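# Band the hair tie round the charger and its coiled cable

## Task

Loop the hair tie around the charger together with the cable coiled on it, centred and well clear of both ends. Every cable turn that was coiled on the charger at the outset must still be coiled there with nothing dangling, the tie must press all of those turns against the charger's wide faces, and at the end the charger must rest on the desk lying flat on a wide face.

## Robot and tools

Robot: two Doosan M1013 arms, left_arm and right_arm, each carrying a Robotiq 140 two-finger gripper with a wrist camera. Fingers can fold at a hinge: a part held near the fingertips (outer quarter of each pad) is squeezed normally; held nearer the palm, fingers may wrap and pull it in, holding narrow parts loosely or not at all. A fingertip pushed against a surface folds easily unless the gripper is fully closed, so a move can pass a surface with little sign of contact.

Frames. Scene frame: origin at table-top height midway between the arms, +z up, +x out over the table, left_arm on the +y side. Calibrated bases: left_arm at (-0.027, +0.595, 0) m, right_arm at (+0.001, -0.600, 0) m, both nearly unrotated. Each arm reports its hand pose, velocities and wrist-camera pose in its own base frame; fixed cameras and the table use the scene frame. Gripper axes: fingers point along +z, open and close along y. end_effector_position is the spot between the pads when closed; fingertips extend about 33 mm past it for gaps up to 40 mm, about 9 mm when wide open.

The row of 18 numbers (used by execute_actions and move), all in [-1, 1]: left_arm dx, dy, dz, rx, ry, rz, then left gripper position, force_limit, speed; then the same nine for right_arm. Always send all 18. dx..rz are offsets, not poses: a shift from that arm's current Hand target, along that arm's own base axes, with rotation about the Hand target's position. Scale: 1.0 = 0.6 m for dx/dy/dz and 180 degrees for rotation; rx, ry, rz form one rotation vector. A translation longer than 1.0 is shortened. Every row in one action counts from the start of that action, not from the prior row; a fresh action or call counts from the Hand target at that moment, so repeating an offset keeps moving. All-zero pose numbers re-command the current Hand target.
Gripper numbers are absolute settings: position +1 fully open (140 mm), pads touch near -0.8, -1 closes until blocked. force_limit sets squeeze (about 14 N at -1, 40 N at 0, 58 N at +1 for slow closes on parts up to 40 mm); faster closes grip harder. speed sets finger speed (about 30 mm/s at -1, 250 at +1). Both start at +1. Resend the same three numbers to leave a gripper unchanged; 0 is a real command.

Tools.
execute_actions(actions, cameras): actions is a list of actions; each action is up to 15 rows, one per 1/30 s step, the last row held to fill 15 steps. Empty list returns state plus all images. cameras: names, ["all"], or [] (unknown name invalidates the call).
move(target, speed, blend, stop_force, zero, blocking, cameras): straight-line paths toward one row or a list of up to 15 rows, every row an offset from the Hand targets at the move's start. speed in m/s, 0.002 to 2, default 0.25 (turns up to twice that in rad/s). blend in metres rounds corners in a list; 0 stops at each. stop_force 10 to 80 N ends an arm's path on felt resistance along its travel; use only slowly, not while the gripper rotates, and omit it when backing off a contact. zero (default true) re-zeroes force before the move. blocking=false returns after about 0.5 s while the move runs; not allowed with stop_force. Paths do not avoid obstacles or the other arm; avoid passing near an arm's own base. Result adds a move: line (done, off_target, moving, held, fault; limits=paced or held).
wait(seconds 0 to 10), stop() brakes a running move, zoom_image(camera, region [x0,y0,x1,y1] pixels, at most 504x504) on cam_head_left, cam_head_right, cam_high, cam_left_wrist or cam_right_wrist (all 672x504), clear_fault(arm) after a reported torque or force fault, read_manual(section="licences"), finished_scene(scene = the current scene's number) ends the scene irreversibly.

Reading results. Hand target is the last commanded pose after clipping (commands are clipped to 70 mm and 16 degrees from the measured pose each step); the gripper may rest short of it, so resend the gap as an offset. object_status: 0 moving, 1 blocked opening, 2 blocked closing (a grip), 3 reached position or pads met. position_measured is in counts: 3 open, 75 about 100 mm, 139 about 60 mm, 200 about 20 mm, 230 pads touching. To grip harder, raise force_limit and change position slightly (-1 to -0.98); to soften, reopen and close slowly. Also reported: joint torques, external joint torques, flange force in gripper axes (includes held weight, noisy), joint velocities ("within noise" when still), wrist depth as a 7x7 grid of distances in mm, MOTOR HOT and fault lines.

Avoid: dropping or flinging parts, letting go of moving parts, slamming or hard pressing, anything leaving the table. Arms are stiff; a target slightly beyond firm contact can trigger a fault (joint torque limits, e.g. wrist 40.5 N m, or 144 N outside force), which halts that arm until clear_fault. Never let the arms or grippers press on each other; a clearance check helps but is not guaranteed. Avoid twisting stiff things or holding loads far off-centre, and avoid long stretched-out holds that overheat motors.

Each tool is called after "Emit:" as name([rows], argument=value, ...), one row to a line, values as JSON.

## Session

Emit:
execute_actions(actions=[])

Emit:
zoom_image(camera="cam_high", region=[100, 200, 300, 400])

Scene clock: 0.00 s.
left_arm: end_effector_position=(+0.6052, -0.3173, +0.3528) position_measured=3 object_status=3 end_effector_quat_wxyz=(-0.245, +0.790, +0.430, +0.362) | right_arm: end_effector_position=(+0.4094, +0.6190, +0.3542) position_measured=3 object_status=3 end_effector_quat_wxyz=(-0.521, +0.137, +0.692, +0.481)
Joint positions: left_arm=[-0.894 0.334 1.565 0.807 1.674 -0.418] | right_arm=[0.475 0.449 1.817 1.474 1.692 -1.251]
Joint velocities: within noise
Joint torques (N m): no reading
External joint torques (N m): no reading
Flange force (N): no reading
Wrist depth (mm): cam_left_wrist=[2459 1976 2305 2258 1925 1908 1401 / 1860 1959 698 696 677 1677 - / 659 640 623 605 593 582 1495 / 605 136 552 548 540 516 126 / - 497 508 496 478 470 111 / - 469 459 451 442 437 417 / - 429 417 418 409 399 394] | cam_right_wrist=[- 4165 - - - 623 586 / 3829 4565 - - 740 671 - / 776 1065 1050 824 794 - - / 620 144 857 863 927 - 136 / - 557 726 931 1019 2968 117 / 438 500 586 715 910 2526 - / 398 432 488 575 694 857 -]
Hand target: left_arm +0.6052, -0.3173, +0.3528; -0.245, +0.790, +0.430, +0.362 | right_arm +0.4094, +0.6190, +0.3542; -0.521, +0.137, +0.692, +0.481
Tool commands: left_gripper/position=+1.0 left_gripper/force_limit=+1.0 left_gripper/speed=+1.0 right_gripper/position=+1.0 right_gripper/force_limit=+1.0 right_gripper/speed=+1.0

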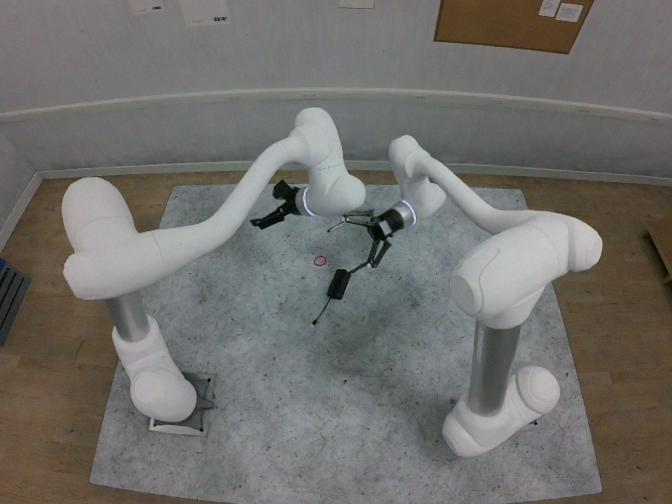

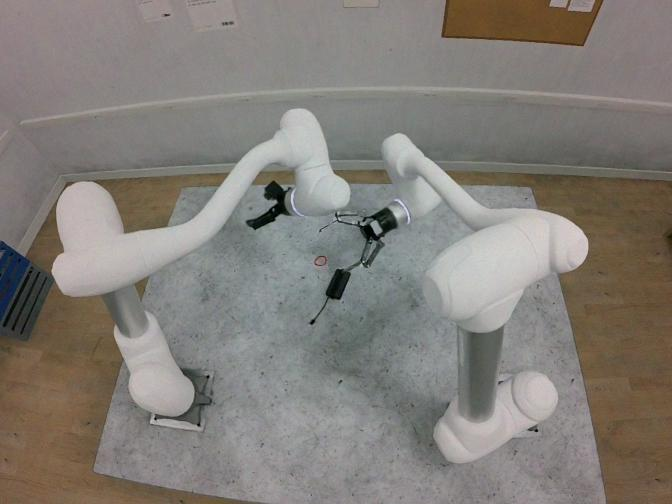

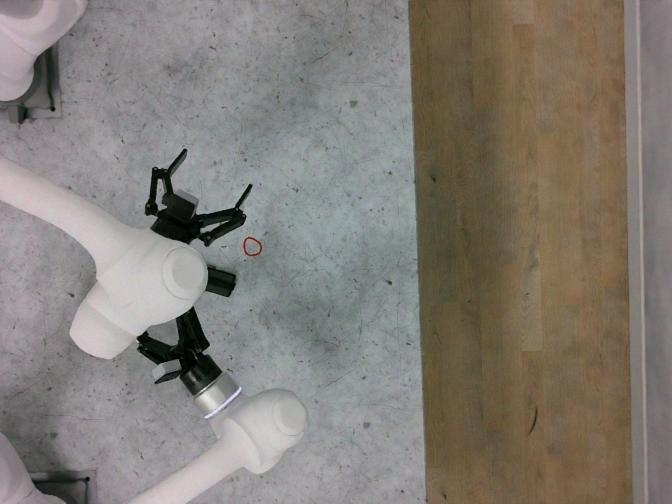

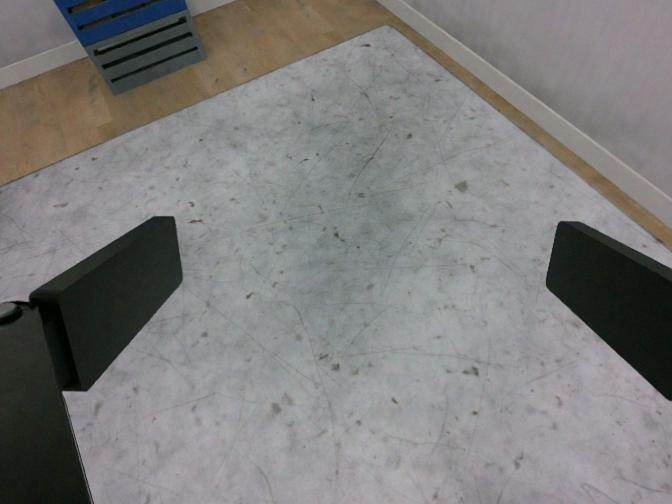

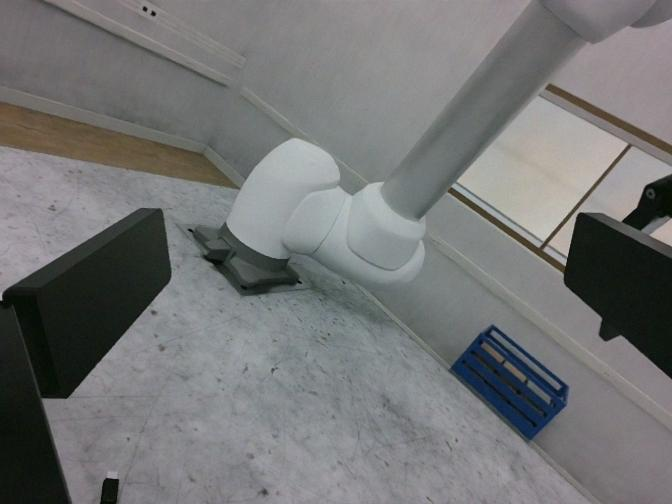

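Scaled by 2.520 from the camera's 672x504 image, which has a finer 960x720 frame.

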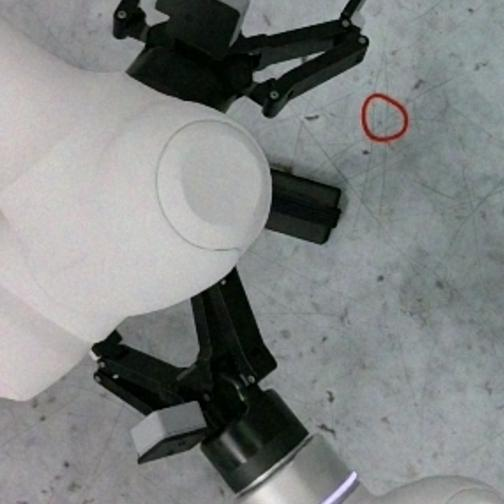

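Emit:
move(target=[-0.258,0.162,0.08,0.0717,0.371,-0.746,-1,-1,0,0,0,0,0,0,0,1,1,1], speed=0.3, cameras=["cam_high","cam_head_left"])

Emit:
zoom_image(camera="cam_high", region=[130, 200, 290, 340])

Scene clock: 26.47 s.
left_arm: end_effector_position=(+0.4504, -0.2201, +0.4008) position_measured=233 object_status=3 end_effector_quat_wxyz=(+0.000, +0.707, -0.708, +0.000) | right_arm: end_effector_position=(+0.4094, +0.6190, +0.3542) position_measured=3 object_status=3 end_effector_quat_wxyz=(-0.521, +0.137, +0.692, +0.481)
Joint positions: left_arm=[-0.524 -0.094 1.73 0.001 1.505 2.619] | right_arm=[0.475 0.449 1.817 1.474 1.692 -1.251]
Joint torques (N m): left_arm=[-2.77 -31 -42.55 3.77 0.46 0.35] | right_arm=[0.46 -77.92 -35.05 2.18 1.34 -0.45]
External joint torques (N m): left_arm=[2.74 -1.45 0.34 0.52 -0.49 -0.35] | right_arm=[-0.49 -3.12 -0.2 0.24 0.44 0.47]
Flange force (N): left_arm=[-5.4 0.1 1.3] | right_arm=[5.4 -0.5 -0.5]
Wrist depth (mm): cam_left_wrist=[471 466 469 467 465 461 462 / 498 491 495 494 489 489 494 / 532 533 524 522 523 521 516 / 567 563 555 - 546 555 540 / 611 592 - - - 93 528 / - - - - - - - / - - - - - - -] | cam_right_wrist=[- 2793 - - 5521 - 2931 / 2895 - - - 903 - 403 / 778 1023 1032 879 931 - 407 / 617 144 876 946 3491 - 129 / - 561 740 917 1136 3005 117 / 440 501 588 704 903 2580 - / 397 431 496 579 704 848 -]
Hand target: left_arm +0.4504, -0.2201, +0.4008; +0.000, +0.707, -0.708, +0.000 | right_arm +0.4094, +0.6190, +0.3542; -0.521, +0.137, +0.692, +0.481
Off the commanded pose: left_arm 0.000 m, 0 deg | right_arm 0.000 m, 0 deg.
move: done
Images, in order (width x height): cam_head_left 672x504, cam_high 672x504.

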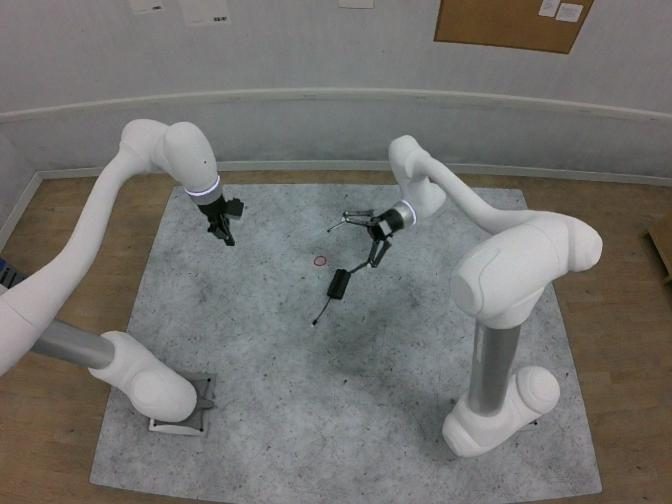

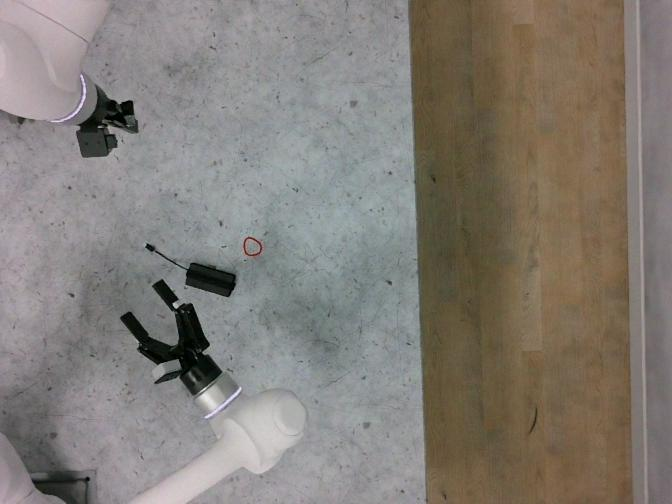

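Scaled by 3.150 from the camera's 672x504 image, which has a finer 960x720 frame.

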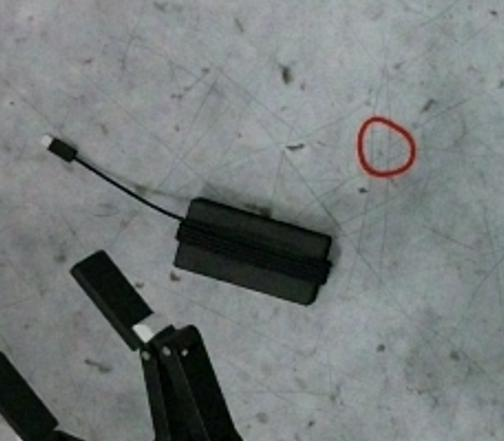

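Emit:
move(target=[0,0,0,0,0,0,-1,-1,0,0.271,0.132,-0.09,-0.525,-0.021,-0.291,-0.2,-0.3,0], speed=0.3, cameras=["cam_right_wrist","cam_high"])

Scene clock: 33.63 s.
left_arm: end_effector_position=(+0.4504, -0.2201, +0.4008) position_measured=233 object_status=3 end_effector_quat_wxyz=(+0.000, +0.707, -0.708, +0.000) | right_arm: end_effector_position=(+0.5720, +0.6982, +0.3002) position_measured=154 object_status=3 end_effector_quat_wxyz=(+0.000, +0.707, +0.707, +0.000)
Joint positions: left_arm=[-0.524 -0.094 1.73 0.001 1.505 2.619] | right_arm=[0.846 0.588 1.047 0.001 1.506 0.845]
Joint torques (N m): left_arm=[-2.61 -30.61 -42.5 3.77 0.47 0.34] | right_arm=[0.46 -98.28 -42.86 4.01 -0.32 -0.45]
External joint torques (N m): left_arm=[2.69 -1.87 0.27 0.52 -0.5 -0.34] | right_arm=[-0.49 -4.24 -0.28 0.44 0.28 0.45]
Flange force (N): left_arm=[-5.5 0.7 1.2] | right_arm=[-5.2 -4.2 -1.4]
Wrist depth (mm): cam_left_wrist=[471 473 471 465 465 462 461 / 503 494 498 490 491 487 484 / 529 529 521 520 514 516 520 / 569 562 551 - 552 557 541 / 601 593 - - - 94 527 / - - - - - - - / - - - - - - -] | cam_right_wrist=[398 397 397 396 394 392 392 / 419 422 419 421 416 419 413 / 445 440 434 443 435 441 442 / 473 469 112 470 143 460 458 / - 90 78 503 492 79 90 / - - - 543 537 - 67 / - - - 582 576 - -]
Hand target: left_arm +0.4504, -0.2201, +0.4008; +0.000, +0.707, -0.708, +0.000 | right_arm +0.5720, +0.6982, +0.3002; +0.000, +0.707, +0.707, +0.000
Off the commanded pose: left_arm 0.000 m, 0 deg | right_arm 0.000 m, 0 deg.
move: done
Images, in order (width x height): cam_high 672x504, cam_right_wrist 672x504.

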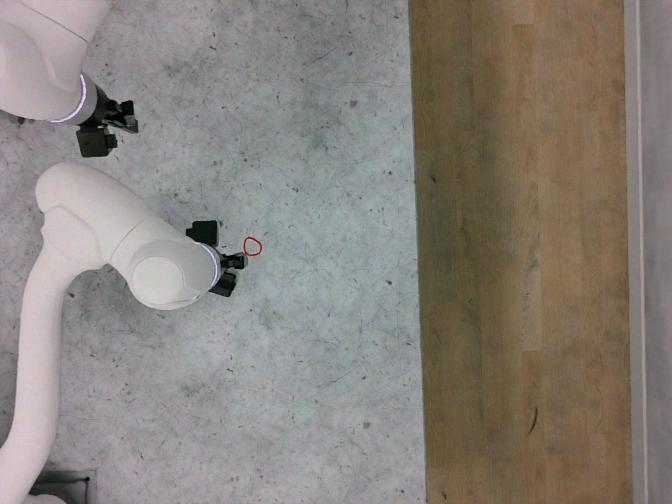

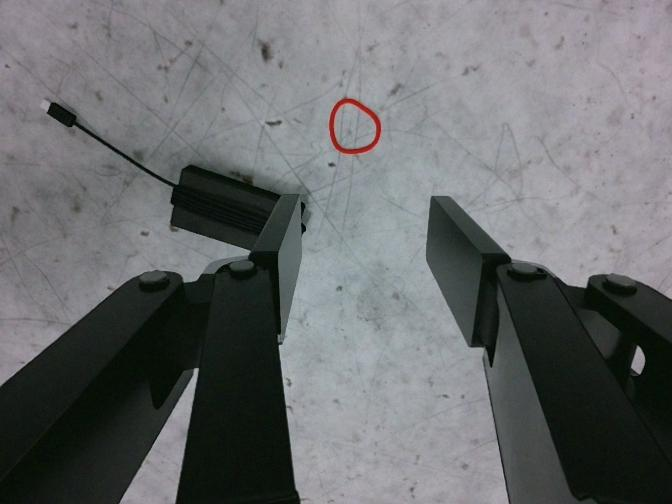

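Emit:
move(target=[0,0,0,0,0,0,-1,-1,0,0.0425,0.035,-0.4,0,0,0,-0.45,-0.3,0], speed=0.2, cameras=["cam_right_wrist"])

Emit:
zoom_image(camera="cam_right_wrist", region=[186, 100, 486, 400])

Scene clock: 40.03 s.
left_arm: end_effector_position=(+0.4504, -0.2201, +0.4008) position_measured=233 object_status=3 end_effector_quat_wxyz=(+0.000, +0.707, -0.708, +0.000) | right_arm: end_effector_position=(+0.5975, +0.7192, +0.0603) position_measured=186 object_status=3 end_effector_quat_wxyz=(+0.000, +0.707, +0.707, +0.000)
Joint positions: left_arm=[-0.524 -0.094 1.73 0.001 1.505 2.619] | right_arm=[0.84 0.742 1.227 0.001 1.172 0.839]
Joint torques (N m): left_arm=[-3.15 -30.91 -42.48 3.83 0.5 0.33] | right_arm=[0.36 -107.19 -39.38 3.77 -0.45 -0.43]
External joint torques (N m): left_arm=[3.29 -1.61 0.27 0.46 -0.53 -0.33] | right_arm=[-0.2 -4.08 -0.26 0.33 0.41 0.43]
Flange force (N): left_arm=[-6.4 -0.3 1.2] | right_arm=[-3.8 -3.5 -3.5]
Wrist depth (mm): cam_left_wrist=[471 470 471 466 465 463 464 / 503 498 494 497 491 491 484 / 533 528 529 526 526 522 511 / 566 566 559 - 546 552 540 / 610 582 - - - 93 528 / - - - - - - - / - - - - - - -] | cam_right_wrist=[177 175 175 175 174 175 175 / 188 186 186 185 185 185 184 / 198 196 196 193 194 196 194 / 210 209 204 206 136 205 208 / 217 78 82 216 135 84 82 / - - - 239 - - - / - - - 258 - - -]
Hand target: left_arm +0.4504, -0.2201, +0.4008; +0.000, +0.707, -0.708, +0.000 | right_arm +0.5975, +0.7192, +0.0602; +0.000, +0.707, +0.707, +0.000
Off the commanded pose: left_arm 0.000 m, 0 deg | right_arm 0.000 m, 0 deg.
move: done
Images, in order (width x height): cam_right_wrist 672x504.

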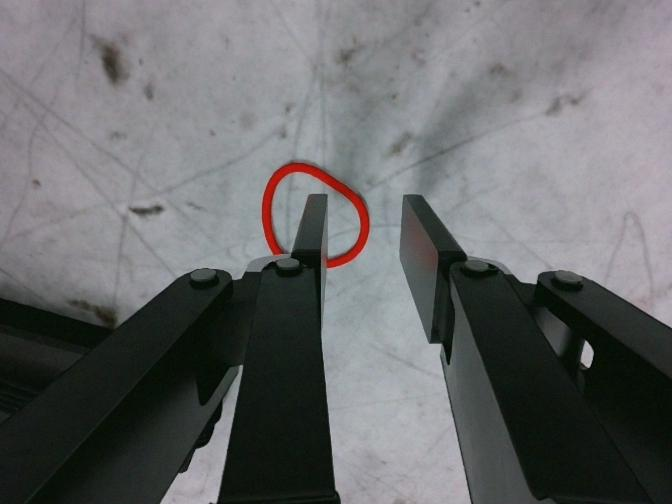

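Scaled by 1.680 from the camera's 672x504 image, which has a finer 960x720 frame.

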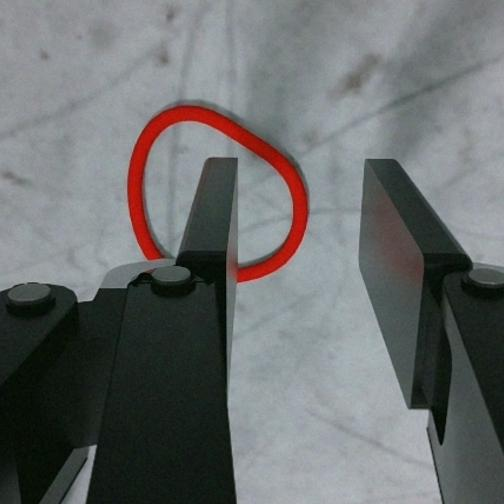

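Emit:
move([
  [0,0,0,0,0,0,-1,-1,0,0.0035,0,-0.0435,0,0,0,-0.45,-1,-1],
  [0,0,0,0,0,0,-1,-1,0,0.0035,0,-0.0435,0,0,0,-1,-1,-1],
  [0,0,0,0,0,0,-1,-1,0,0.0035,0,0.1,0,0,0,-1,-1,-1],
], speed=0.06, cameras=["cam_right_wrist"])

Emit:
zoom_image(camera="cam_right_wrist", region=[236, 130, 436, 330])

Scene clock: 49.90 s.
left_arm: end_effector_position=(+0.4504, -0.2201, +0.4008) position_measured=233 object_status=3 end_effector_quat_wxyz=(+0.000, +0.707, -0.708, +0.000) | right_arm: end_effector_position=(+0.5996, +0.7192, +0.1201) position_measured=223 object_status=2 end_effector_quat_wxyz=(+0.000, +0.707, +0.707, +0.000)
Joint positions: left_arm=[-0.524 -0.094 1.73 0.001 1.505 2.619] | right_arm=[0.839 0.708 1.173 0.001 1.26 0.838]
Joint torques (N m): left_arm=[-3.04 -30.67 -42.65 3.75 0.48 0.34] | right_arm=[0.22 -105.43 -40.52 3.86 -0.63 -0.4]
External joint torques (N m): left_arm=[3.01 -1.72 0.45 0.53 -0.51 -0.34] | right_arm=[-0.08 -4 -0.26 0.35 0.59 0.4]
Flange force (N): left_arm=[-6.1 0.4 1.5] | right_arm=[-3.7 -3.6 -3.2]
Wrist depth (mm): cam_left_wrist=[473 466 464 467 466 468 459 / 498 500 495 492 494 489 489 / 533 529 532 522 526 517 516 / 567 565 555 - 546 555 537 / 606 587 - - - 93 528 / - - - - - - - / - - - - - - -] | cam_right_wrist=[231 231 230 229 229 229 229 / 245 244 243 242 242 242 242 / 259 258 257 254 257 256 256 / 269 272 272 109 268 273 274 / 256 78 78 78 84 82 284 / - - - - - 76 - / - - - - - - -]
Hand target: left_arm +0.4504, -0.2201, +0.4008; +0.000, +0.707, -0.708, +0.000 | right_arm +0.5996, +0.7192, +0.1202; +0.000, +0.707, +0.707, +0.000
Off the commanded pose: left_arm 0.000 m, 0 deg | right_arm 0.000 m, 0 deg.
move: done
Images, in order (width x height): cam_right_wrist 672x504.

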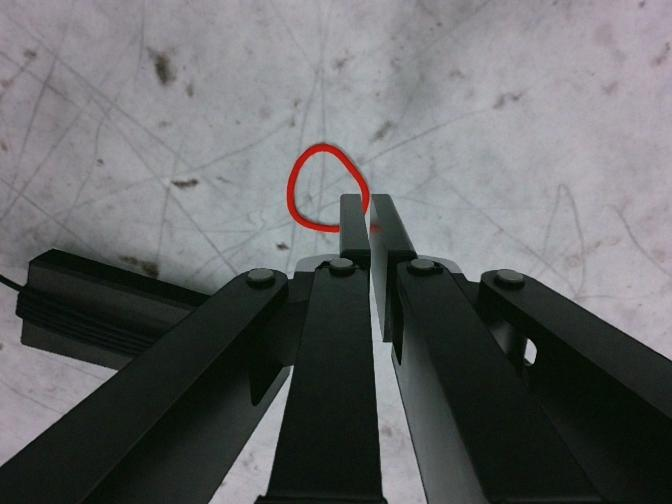

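Scaled by 2.520 from the camera's 672x504 image, which has a finer 960x720 frame.

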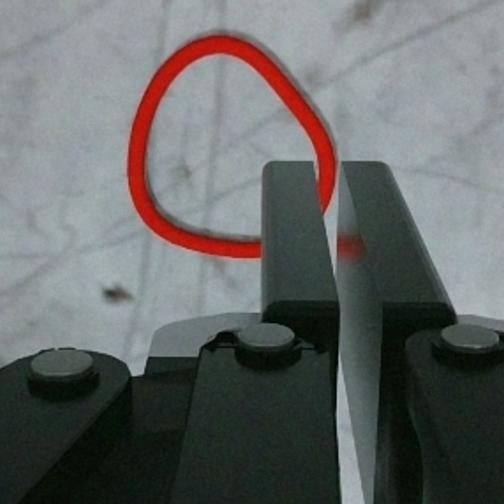

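Emit:
move([
  [0,0,0,0,0,0,-1,-1,0,0.006,-0.006,-0.06,0,0,0,-0.5,-1,-1],
  [0,0,0,0,0,0,-1,-1,0,0.006,-0.006,-0.1445,0,0,0,-0.5,-1,-1],
], speed=0.06, cameras=["cam_right_wrist"])

Emit:
zoom_image(camera="cam_right_wrist", region=[236, 130, 436, 330])

Scene clock: 58.80 s.
left_arm: end_effector_position=(+0.4504, -0.2201, +0.4008) position_measured=233 object_status=3 end_effector_quat_wxyz=(+0.000, +0.707, -0.708, +0.000) | right_arm: end_effector_position=(+0.6032, +0.7156, +0.0335) position_measured=192 object_status=3 end_effector_quat_wxyz=(+0.000, +0.707, +0.707, +0.000)
Joint positions: left_arm=[-0.524 -0.094 1.73 0.001 1.505 2.619] | right_arm=[0.833 0.762 1.243 0.001 1.136 0.832]
Joint torques (N m): left_arm=[-2.7 -31.28 -42.68 3.75 0.46 0.28] | right_arm=[0.18 -106.82 -38.77 3.7 -0.44 -0.45]
External joint torques (N m): left_arm=[2.74 -1.21 0.41 0.54 -0.5 -0.28] | right_arm=[-0.2 -5.05 -0.14 0.32 0.4 0.45]
Flange force (N): left_arm=[-5.3 -0.2 1.5] | right_arm=[-5.1 -4.6 -4.3]
Wrist depth (mm): cam_left_wrist=[471 469 467 467 462 459 461 / 503 495 498 492 491 489 489 / 528 527 522 520 521 520 512 / 560 560 555 - 542 552 532 / 601 587 - - - 93 524 / - - - - - - - / - - - - - - -] | cam_right_wrist=[150 152 151 151 151 150 152 / 160 160 159 160 159 159 158 / 170 170 169 168 169 168 168 / 181 180 178 177 151 177 178 / - 78 84 187 123 83 80 / - - - 203 - - - / - - - 222 - - -]
Hand target: left_arm +0.4504, -0.2201, +0.4008; +0.000, +0.707, -0.708, +0.000 | right_arm +0.6032, +0.7156, +0.0335; +0.000, +0.707, +0.707, +0.000
Off the commanded pose: left_arm 0.000 m, 0 deg | right_arm 0.000 m, 0 deg.
move: done
Images, in order (width x height): cam_right_wrist 672x504.

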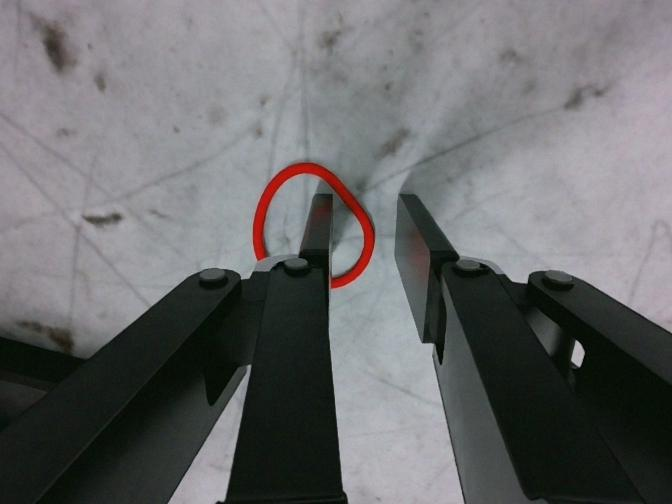

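Scaled by 2.520 from the camera's 672x504 image, which has a finer 960x720 frame.

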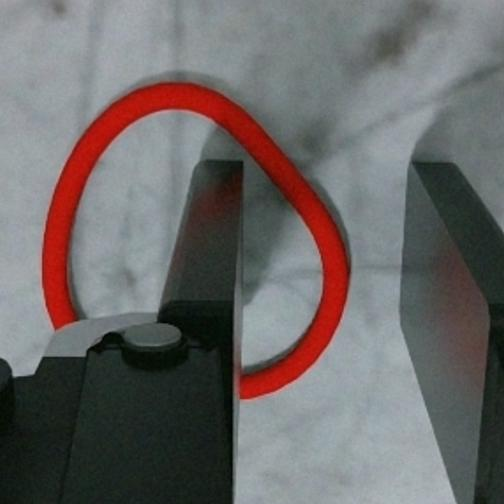

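Emit:
move([
  [0,0,0,0,0,0,-1,-1,0,0.002,0,-0.0035,0,0,0,-0.5,-1,-1],
  [0,0,0,0,0,0,-1,-1,0,0.002,0,-0.0035,0,0,0,-1,-0.5,-1],
], speed=0.02, cameras=["cam_right_wrist"])

Emit:
move(target=[0,0,0,0,0,0,-1,-1,0,0,0,0.1,0,0,0,-1,-0.5,-1], speed=0.06, cameras=["cam_right_wrist"])

Scene clock: 65.80 s.
left_arm: end_effector_position=(+0.4504, -0.2201, +0.4008) position_measured=233 object_status=3 end_effector_quat_wxyz=(+0.000, +0.707, -0.708, +0.000) | right_arm: end_effector_position=(+0.6044, +0.7156, +0.0314) position_measured=192 object_status=2 end_effector_quat_wxyz=(+0.000, +0.707, +0.707, +0.000)
Joint positions: left_arm=[-0.524 -0.094 1.73 0.001 1.505 2.619] | right_arm=[0.832 0.764 1.242 0.001 1.134 0.831]
Joint torques (N m): left_arm=[-2.9 -31.06 -42.54 3.78 0.47 0.31] | right_arm=[-11.34 -29.8 -15.03 -0.42 -14.47 -0.24]
External joint torques (N m): left_arm=[2.94 -1.48 0.2 0.52 -0.51 -0.31] | right_arm=[11.33 -82.88 -24.03 4.46 14.43 0.24]
Flange force (N): left_arm=[-5.7 -0.3 1.1] | right_arm=[-22.6 -35.4 -94.8]
Wrist depth (mm): cam_left_wrist=[474 468 468 466 460 463 462 / 503 493 494 497 493 490 485 / 528 529 524 523 524 516 512 / 566 565 556 - 544 556 541 / 605 586 - - - 93 529 / - - - - - - - / - - - - - - -] | cam_right_wrist=[149 151 150 150 149 149 151 / 159 159 159 158 158 158 157 / 168 169 168 168 167 167 167 / 181 179 176 174 152 176 177 / - 78 84 186 126 84 81 / - - - 201 - - - / - - - 220 - - -]
Hand target: left_arm +0.4504, -0.2201, +0.4008; +0.000, +0.707, -0.708, +0.000 | right_arm +0.6044, +0.7156, +0.0314; +0.000, +0.707, +0.707, +0.000
Off the commanded pose: left_arm 0.000 m, 0 deg | right_arm 0.000 m, 0 deg.
move: done
Images, in order (width x height): cam_right_wrist 672x504.

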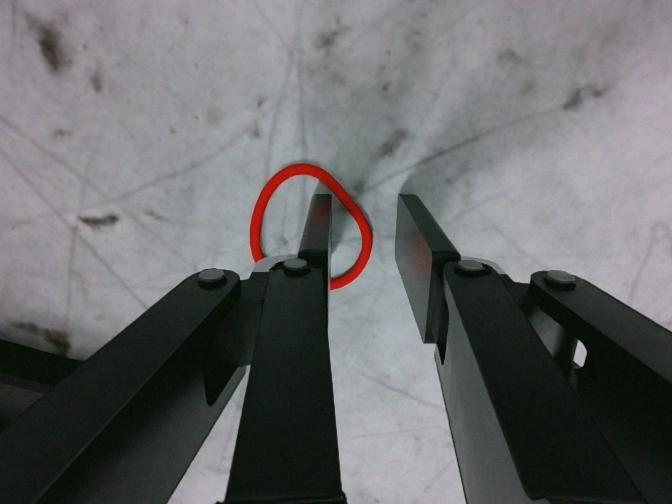

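Scene clock: 67.13 s.
left_arm: end_effector_position=(+0.4504, -0.2201, +0.4008) position_measured=233 object_status=3 end_effector_quat_wxyz=(+0.000, +0.707, -0.708, +0.000) | right_arm: end_effector_position=(+0.6044, +0.7156, +0.0913) position_measured=231 object_status=3 end_effector_quat_wxyz=(+0.000, +0.707, +0.707, +0.000)
Joint positions: left_arm=[-0.524 -0.094 1.73 0.001 1.505 2.619] | right_arm=[0.832 0.725 1.198 0.001 1.218 0.831]
Joint torques (N m): left_arm=[-3.11 -30.81 -42.37 3.77 0.46 0.31] | right_arm=[0.36 -106.92 -39.83 3.81 -0.55 -0.43]
External joint torques (N m): left_arm=[3.05 -1.64 0.16 0.52 -0.49 -0.31] | right_arm=[-0.12 -3.65 -0.45 0.35 0.51 0.43]
Flange force (N): left_arm=[-6.0 -0.2 1.0] | right_arm=[-2.8 -2.8 -3.3]
Wrist depth (mm): cam_left_wrist=[480 470 466 465 464 464 460 / 497 493 495 492 495 487 490 / 532 528 524 523 520 517 523 / 567 566 559 - 549 548 533 / 610 589 - - - 84 531 / - - - - - - - / - - - - - - -] | cam_right_wrist=[204 205 204 204 203 203 203 / 216 216 216 215 214 215 214 / 229 228 228 225 227 227 227 / 241 242 240 120 236 240 241 / 227 230 78 78 89 83 251 / - - - - - 75 - / - - - - - - -]
Hand target: left_arm +0.4504, -0.2201, +0.4008; +0.000, +0.707, -0.708, +0.000 | right_arm +0.6044, +0.7156, +0.0914; +0.000, +0.707, +0.707, +0.000
Off the commanded pose: left_arm 0.000 m, 0 deg | right_arm 0.000 m, 0 deg.
move: done
Images, in order (width x height): cam_right_wrist 672x504.

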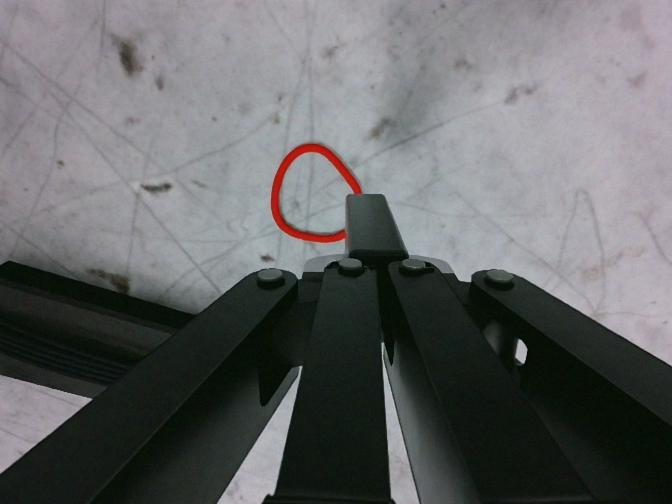

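Emit:
move([
  [0,0,0,0,0,0,-1,-1,0,0.003,0,-0.03,0,0,0,-0.5,-1,-1],
  [0,0,0,0,0,0,-1,-1,0,0.003,0,-0.096,0,0,0,-0.5,-1,-1],
  [0,0,0,0,0,0,-1,-1,0,0.003,0,-0.096,0,0,0,-1,0,-1],
], speed=0.05, cameras=["cam_right_wrist"])

Emit:
zoom_image(camera="cam_right_wrist", region=[236, 130, 436, 330])

Emit:
move(target=[0,0,0,0,0,0,-1,-1,0,0,0,0.08,0,0,0,-1,0,-1], speed=0.05, cameras=["cam_right_wrist"])

Scene clock: 77.50 s.
left_arm: end_effector_position=(+0.4504, -0.2201, +0.4008) position_measured=233 object_status=3 end_effector_quat_wxyz=(+0.000, +0.707, -0.708, +0.000) | right_arm: end_effector_position=(+0.6062, +0.7156, +0.0338) position_measured=228 object_status=0 end_effector_quat_wxyz=(+0.000, +0.707, +0.707, +0.000)
Joint positions: left_arm=[-0.524 -0.094 1.73 0.001 1.505 2.619] | right_arm=[0.831 0.765 1.237 0.001 1.139 0.83]
Joint torques (N m): left_arm=[-2.74 -30.72 -42.45 3.78 0.46 0.33] | right_arm=[0.56 -106.17 -37.75 3.65 -0.62 -0.4]
External joint torques (N m): left_arm=[2.7 -1.68 0.3 0.5 -0.49 -0.33] | right_arm=[-0.72 -5.83 -1.2 0.37 0.57 0.4]
Flange force (N): left_arm=[-5.5 0.4 1.2] | right_arm=[-3.9 -2.9 -5.7]
Wrist depth (mm): cam_left_wrist=[471 469 465 468 469 464 464 / 501 497 495 492 491 493 485 / 532 529 528 524 524 516 518 / 562 563 552 - 553 559 537 / 605 592 - - - 93 533 / - - - - - - - / - - - - - - -] | cam_right_wrist=[151 152 151 151 151 150 151 / 160 160 159 160 159 159 159 / 170 170 170 167 169 168 168 / 181 180 178 118 178 177 179 / 193 188 79 78 89 80 186 / - - 76 - - 75 - / - - - - - - -]
Hand target: left_arm +0.4504, -0.2201, +0.4008; +0.000, +0.707, -0.708, +0.000 | right_arm +0.6062, +0.7156, +0.0338; +0.000, +0.707, +0.707, +0.000
Off the commanded pose: left_arm 0.000 m, 0 deg | right_arm 0.000 m, 0 deg.
move: done
Images, in order (width x height): cam_right_wrist 672x504.

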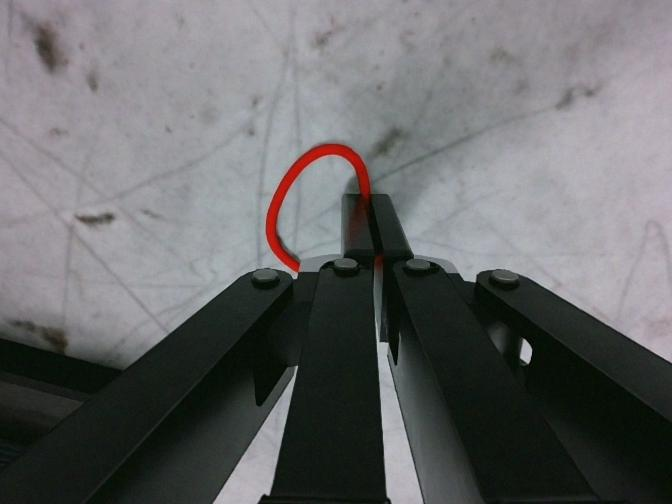

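Scaled by 2.520 from the camera's 672x504 image, which has a finer 960x720 frame.

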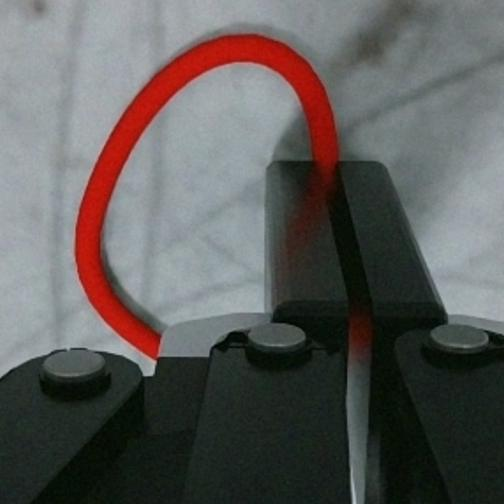

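Scene clock: 78.80 s.
left_arm: end_effector_position=(+0.4504, -0.2201, +0.4008) position_measured=233 object_status=3 end_effector_quat_wxyz=(+0.000, +0.707, -0.708, +0.000) | right_arm: end_effector_position=(+0.6062, +0.7156, +0.0817) position_measured=228 object_status=2 end_effector_quat_wxyz=(+0.000, +0.707, +0.707, +0.000)
Joint positions: left_arm=[-0.524 -0.094 1.73 0.001 1.505 2.619] | right_arm=[0.831 0.733 1.202 0.001 1.206 0.83]
Joint torques (N m): left_arm=[-2.78 -30.9 -42.53 3.75 0.49 0.38] | right_arm=[0.59 -106.38 -40.06 3.79 -0.49 -0.43]
External joint torques (N m): left_arm=[2.74 -1.5 0.37 0.53 -0.52 -0.38] | right_arm=[-0.5 -4.04 0.1 0.35 0.44 0.43]
Flange force (N): left_arm=[-5.4 0.3 1.4] | right_arm=[-4.8 -4.0 -3.0]
Wrist depth (mm): cam_left_wrist=[470 469 465 467 463 465 461 / 502 495 498 494 496 489 485 / 527 527 529 523 526 516 518 / 565 569 555 - 548 549 536 / 598 582 - - - 93 536 / - - - - - - - / - - - - - - -] | cam_right_wrist=[196 195 194 195 195 194 194 / 207 207 206 206 206 205 205 / 220 219 219 213 218 218 217 / 233 233 230 113 228 228 231 / 221 227 79 78 89 81 239 / - - 76 - - 75 - / - - - - - - -]
Hand target: left_arm +0.4504, -0.2201, +0.4008; +0.000, +0.707, -0.708, +0.000 | right_arm +0.6062, +0.7156, +0.0818; +0.000, +0.707, +0.707, +0.000
Off the commanded pose: left_arm 0.000 m, 0 deg | right_arm 0.000 m, 0 deg.
move: done
Images, in order (width x height): cam_right_wrist 672x504.

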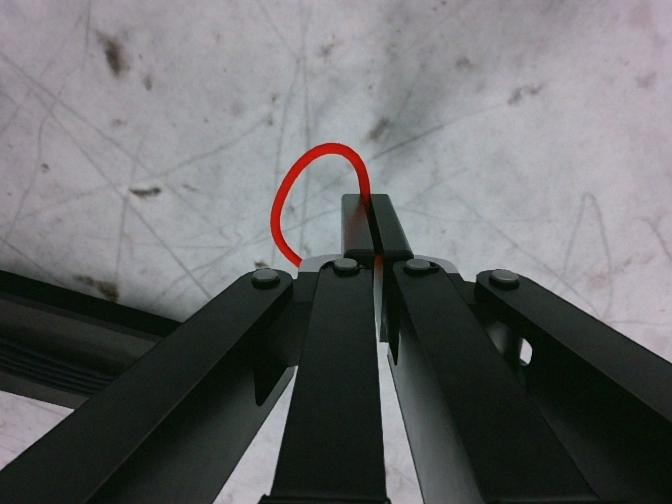

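Emit:
move([
  [0,0,0,0,0,0,-1,-1,0,0,0,0.2,0,0,0,-1,0,-1],
  [0.098,-0.384,-0.168,-0.5,0,0,-1,-1,0,-0.177,-0.242,0.364,0.5,0,0,-1,0,-1],
], speed=0.25, cameras=["cam_right_wrist","cam_left_wrist","cam_high"])

Emit:
zoom_image(camera="cam_right_wrist", region=[236, 100, 486, 350])

Emit:
zoom_image(camera="cam_left_wrist", region=[236, 100, 486, 350])

Scene clock: 84.37 s.
left_arm: end_effector_position=(+0.4504, -0.2201, +0.4008) position_measured=233 object_status=3 end_effector_quat_wxyz=(+0.000, +0.707, -0.708, +0.000) | right_arm: end_effector_position=(+0.6061, +0.7155, +0.1672) position_measured=228 object_status=2 end_effector_quat_wxyz=(+0.000, +0.707, +0.707, +0.001)
Joint positions: left_arm=[-0.524 -0.094 1.73 0.001 1.505 2.619] | right_arm=[0.831 0.687 1.122 0.001 1.33 0.83]
Joint torques (N m): left_arm=[-2.94 -31.12 -42.45 3.76 0.48 0.33] | right_arm=[0.37 -105.23 -41.48 3.96 -0.43 -0.44]
External joint torques (N m): left_arm=[2.95 -1.35 0.21 0.54 -0.51 -0.33] | right_arm=[-0.14 -3.8 -0.32 0.37 0.38 0.44]
Flange force (N): left_arm=[-5.6 -0.4 1.1] | right_arm=[-3.7 -3.6 -2.6]
Wrist depth (mm): cam_left_wrist=[466 473 466 464 463 465 461 / 496 496 492 497 491 486 482 / 528 532 531 521 522 522 518 / 566 563 553 - 552 555 538 / 603 - - - - 93 535 / - - - - - - - / - - - - - - -] | cam_right_wrist=[274 274 272 274 273 272 273 / 290 290 290 287 288 287 287 / 310 308 304 304 305 304 303 / 320 305 324 109 321 322 323 / 350 298 79 78 89 80 335 / - - 76 - - 75 - / - - - - - - -]
Hand target: left_arm +0.4504, -0.2201, +0.4008; +0.000, +0.707, -0.708, +0.000 (not the last commanded pose) | right_arm +0.6061, +0.7155, +0.1671; +0.000, +0.707, +0.707, +0.001 (not the last commanded pose)
Off the commanded pose: left_arm 0.258 m, 90 deg | right_arm 0.224 m, 90 deg.
move: held (right_arm; a check stopped the path), off_target (left_arm); path passed 1 of 2 targets; limits=held
pose unreachable (right arm): on one or more control steps of this call, first in action 0 (counted from 0), this arm could not follow its commanded pose, so it was not sent that pose on those steps. It may still have moved: this result reports where it is.
cause: moving toward the commanded pose would bring a part of the arm too close to another arm (a part of this arm just beyond joint 4 (forearm roll) and a part of the left arm just beyond its joint 6 (wrist roll), along the way the arms are being sent, or toward where that arm still pushes).
Images, in order (width x height): cam_high 672x504, cam_left_wrist 672x504, cam_right_wrist 672x504.

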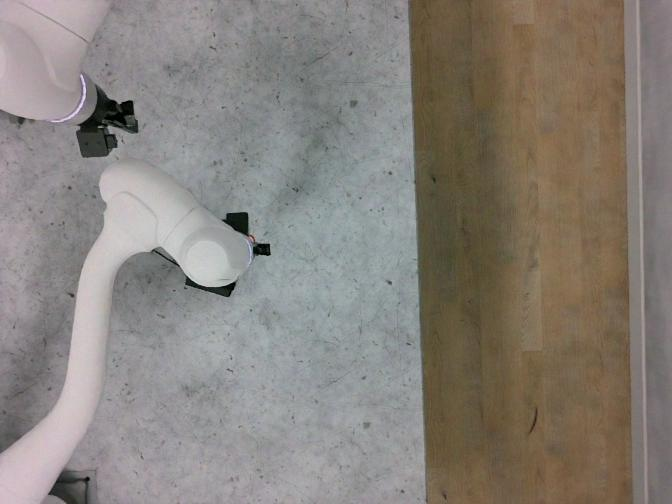

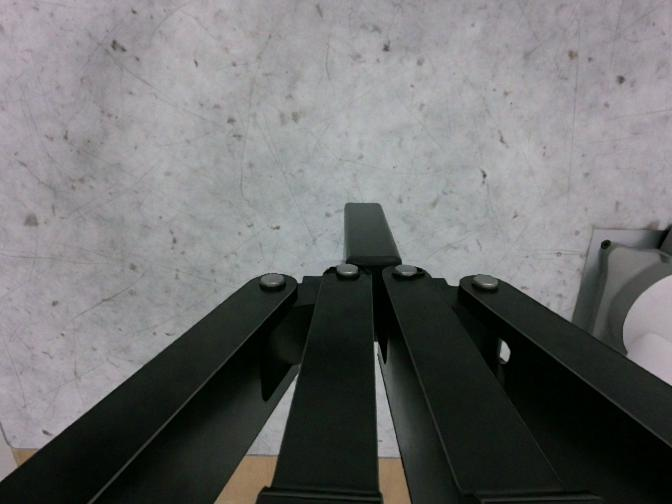

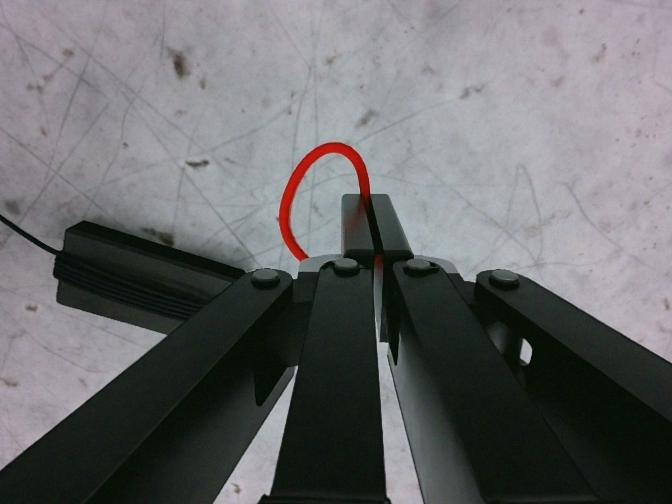

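Scaled by 2.016 from the camera's 672x504 image, which has a finer 960x720 frame.

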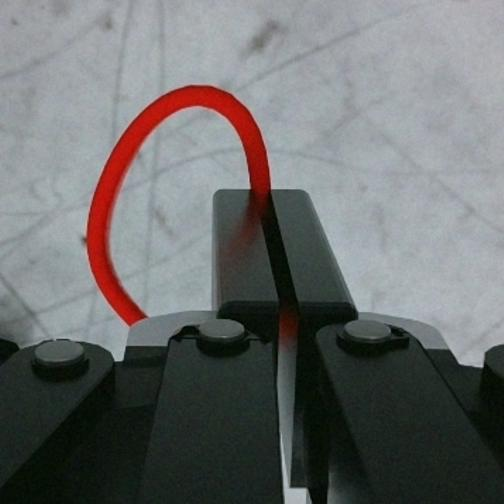

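Scaled by 2.016 from the camera's 672x504 image, which has a finer 960x720 frame.

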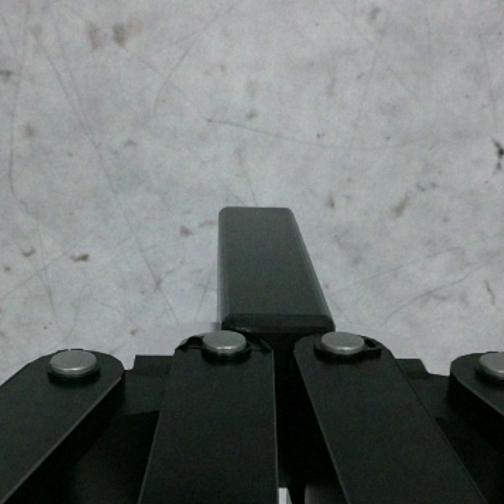

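Emit:
move([
  [0,0,0,0,0,0,-1,-1,0,-0.05,-0.35,0.2,0.1,0,0,-1,0,-1],
  [0,0,0,0,0,0,-1,-1,0,-0.177,-0.242,0.221,0.5,0,0,-1,0,-1],
], speed=0.25, blend=[0.03,0])

Emit:
move(target=[0.098,-0.384,-0.168,-0.5,0,0,-1,-1,0,0,0,0,0,0,0,-1,0,-1], speed=0.25, cameras=["cam_right_wrist","cam_left_wrist"])

Emit:
zoom_image(camera="cam_right_wrist", region=[236, 100, 486, 350])

Emit:
zoom_image(camera="cam_left_wrist", region=[236, 100, 486, 350])

Scene clock: 94.10 s.
left_arm: end_effector_position=(+0.4504, -0.2201, +0.4008) position_measured=233 object_status=3 end_effector_quat_wxyz=(+0.000, +0.707, -0.708, +0.000) | right_arm: end_effector_position=(+0.4999, +0.5703, +0.2998) position_measured=228 object_status=2 end_effector_quat_wxyz=(+0.500, -0.499, -0.500, -0.501)
Joint positions: left_arm=[-0.524 -0.094 1.73 0.001 1.505 2.619] | right_arm=[0.382 0.338 2.134 1.877 1.339 -0.938]
Joint torques (N m): left_arm=[-2.9 -30.68 -42.68 3.8 0.46 0.33] | right_arm=[0.21 -62.82 -30.8 0.61 1.8 -0.33]
External joint torques (N m): left_arm=[2.93 -1.8 0.48 0.49 -0.49 -0.33] | right_arm=[-0.27 -3.31 -0.18 0.21 0.49 0.33]
Flange force (N): left_arm=[-6.1 0.6 1.5] | right_arm=[5.3 -2.8 -2.2]
Wrist depth (mm): cam_left_wrist=[467 469 472 468 470 459 459 / 500 498 498 495 489 511 485 / 531 529 529 522 522 522 521 / 566 560 546 - 549 553 538 / 601 598 - - - 93 522 / - - - - - - - / - - - - - - -] | cam_right_wrist=[- - 471 - 2638 - - / - 935 - 3165 4748 - - / 742 892 - 164 - 3829 2638 / 763 1006 1037 109 1019 1041 - / 728 78 79 78 89 81 682 / - - 75 - - 75 - / - - - - - - -]
Hand target: left_arm +0.4504, -0.2201, +0.4008; +0.000, +0.707, -0.708, +0.000 | right_arm +0.4999, +0.5703, +0.2997; +0.500, -0.499, -0.500, -0.501
Off the commanded pose: left_arm 0.000 m, 0 deg | right_arm 0.000 m, 0 deg.
move: done

Scene clock: 97.77 s.
left_arm: end_effector_position=(+0.5092, -0.4504, +0.3000) position_measured=233 object_status=3 end_effector_quat_wxyz=(+0.499, +0.500, -0.500, +0.501) | right_arm: end_effector_position=(+0.4999, +0.5703, +0.2997) position_measured=228 object_status=2 end_effector_quat_wxyz=(+0.500, -0.499, -0.500, -0.501)
Joint positions: left_arm=[-0.294 0.299 2.192 -1.808 1.394 4.085] | right_arm=[0.382 0.338 2.134 1.877 1.339 -0.939]
Joint torques (N m): left_arm=[-3.2 -50.71 -23.27 -2.37 2.8 0.4] | right_arm=[0.46 -62.68 -30.99 0.64 1.85 -0.45]
External joint torques (N m): left_arm=[3.24 -3.19 0.21 0.13 -0.54 -0.4] | right_arm=[-0.45 -3.56 -0.08 0.17 0.44 0.45]
Flange force (N): left_arm=[6.1 2.0 -6.6] | right_arm=[5.9 -3.1 -2.8]
Wrist depth (mm): cam_left_wrist=[1829 - 523 - - - 535 / - - 560 535 - - 565 / 1757 3074 3353 275 - 808 645 / 1892 934 1039 - 954 842 811 / 700 696 - - - 93 671 / - - - - - - - / - - - - - - -] | cam_right_wrist=[- 802 4748 - - - 2473 / - 860 633 463 - - 2638 / 737 924 610 167 - - - / 768 913 1010 109 1028 973 - / 722 78 79 78 89 80 676 / - - 75 - - 75 - / - - - - - - -]
Hand target: left_arm +0.5092, -0.4505, +0.3000; +0.499, +0.500, -0.500, +0.501 | right_arm +0.4999, +0.5703, +0.2997; +0.500, -0.499, -0.500, -0.501
Off the commanded pose: left_arm 0.000 m, 0 deg | right_arm 0.000 m, 0 deg.
move: done
Images, in order (width x height): cam_left_wrist 672x504, cam_right_wrist 672x504.

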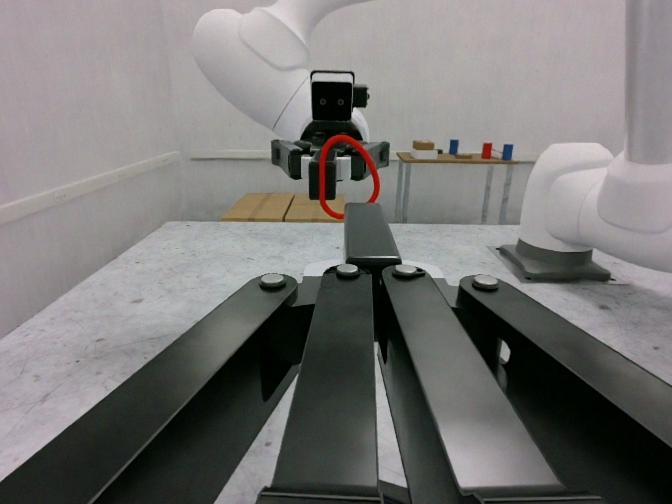

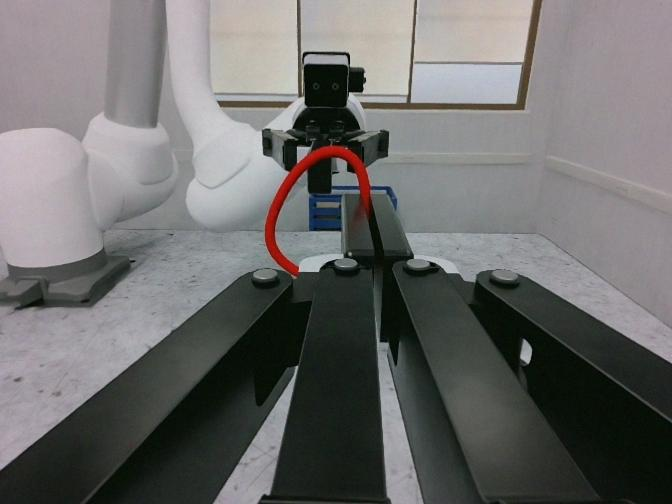

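Scaled by 2.016 from the camera's 672x504 image, which has a finer 960x720 frame.

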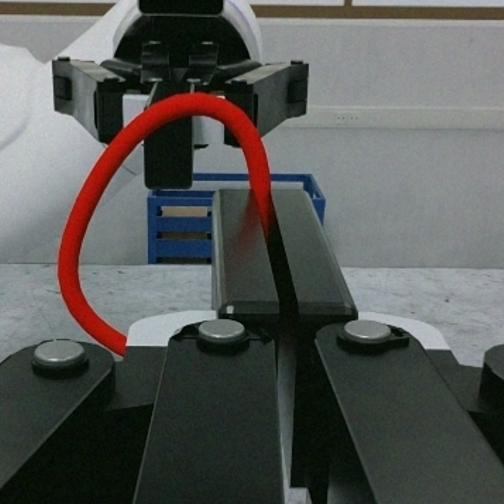

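Scaled by 2.016 from the camera's 672x504 image, which has a finer 960x720 frame.

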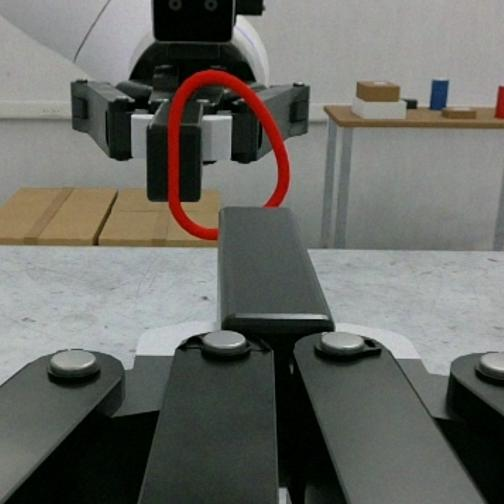

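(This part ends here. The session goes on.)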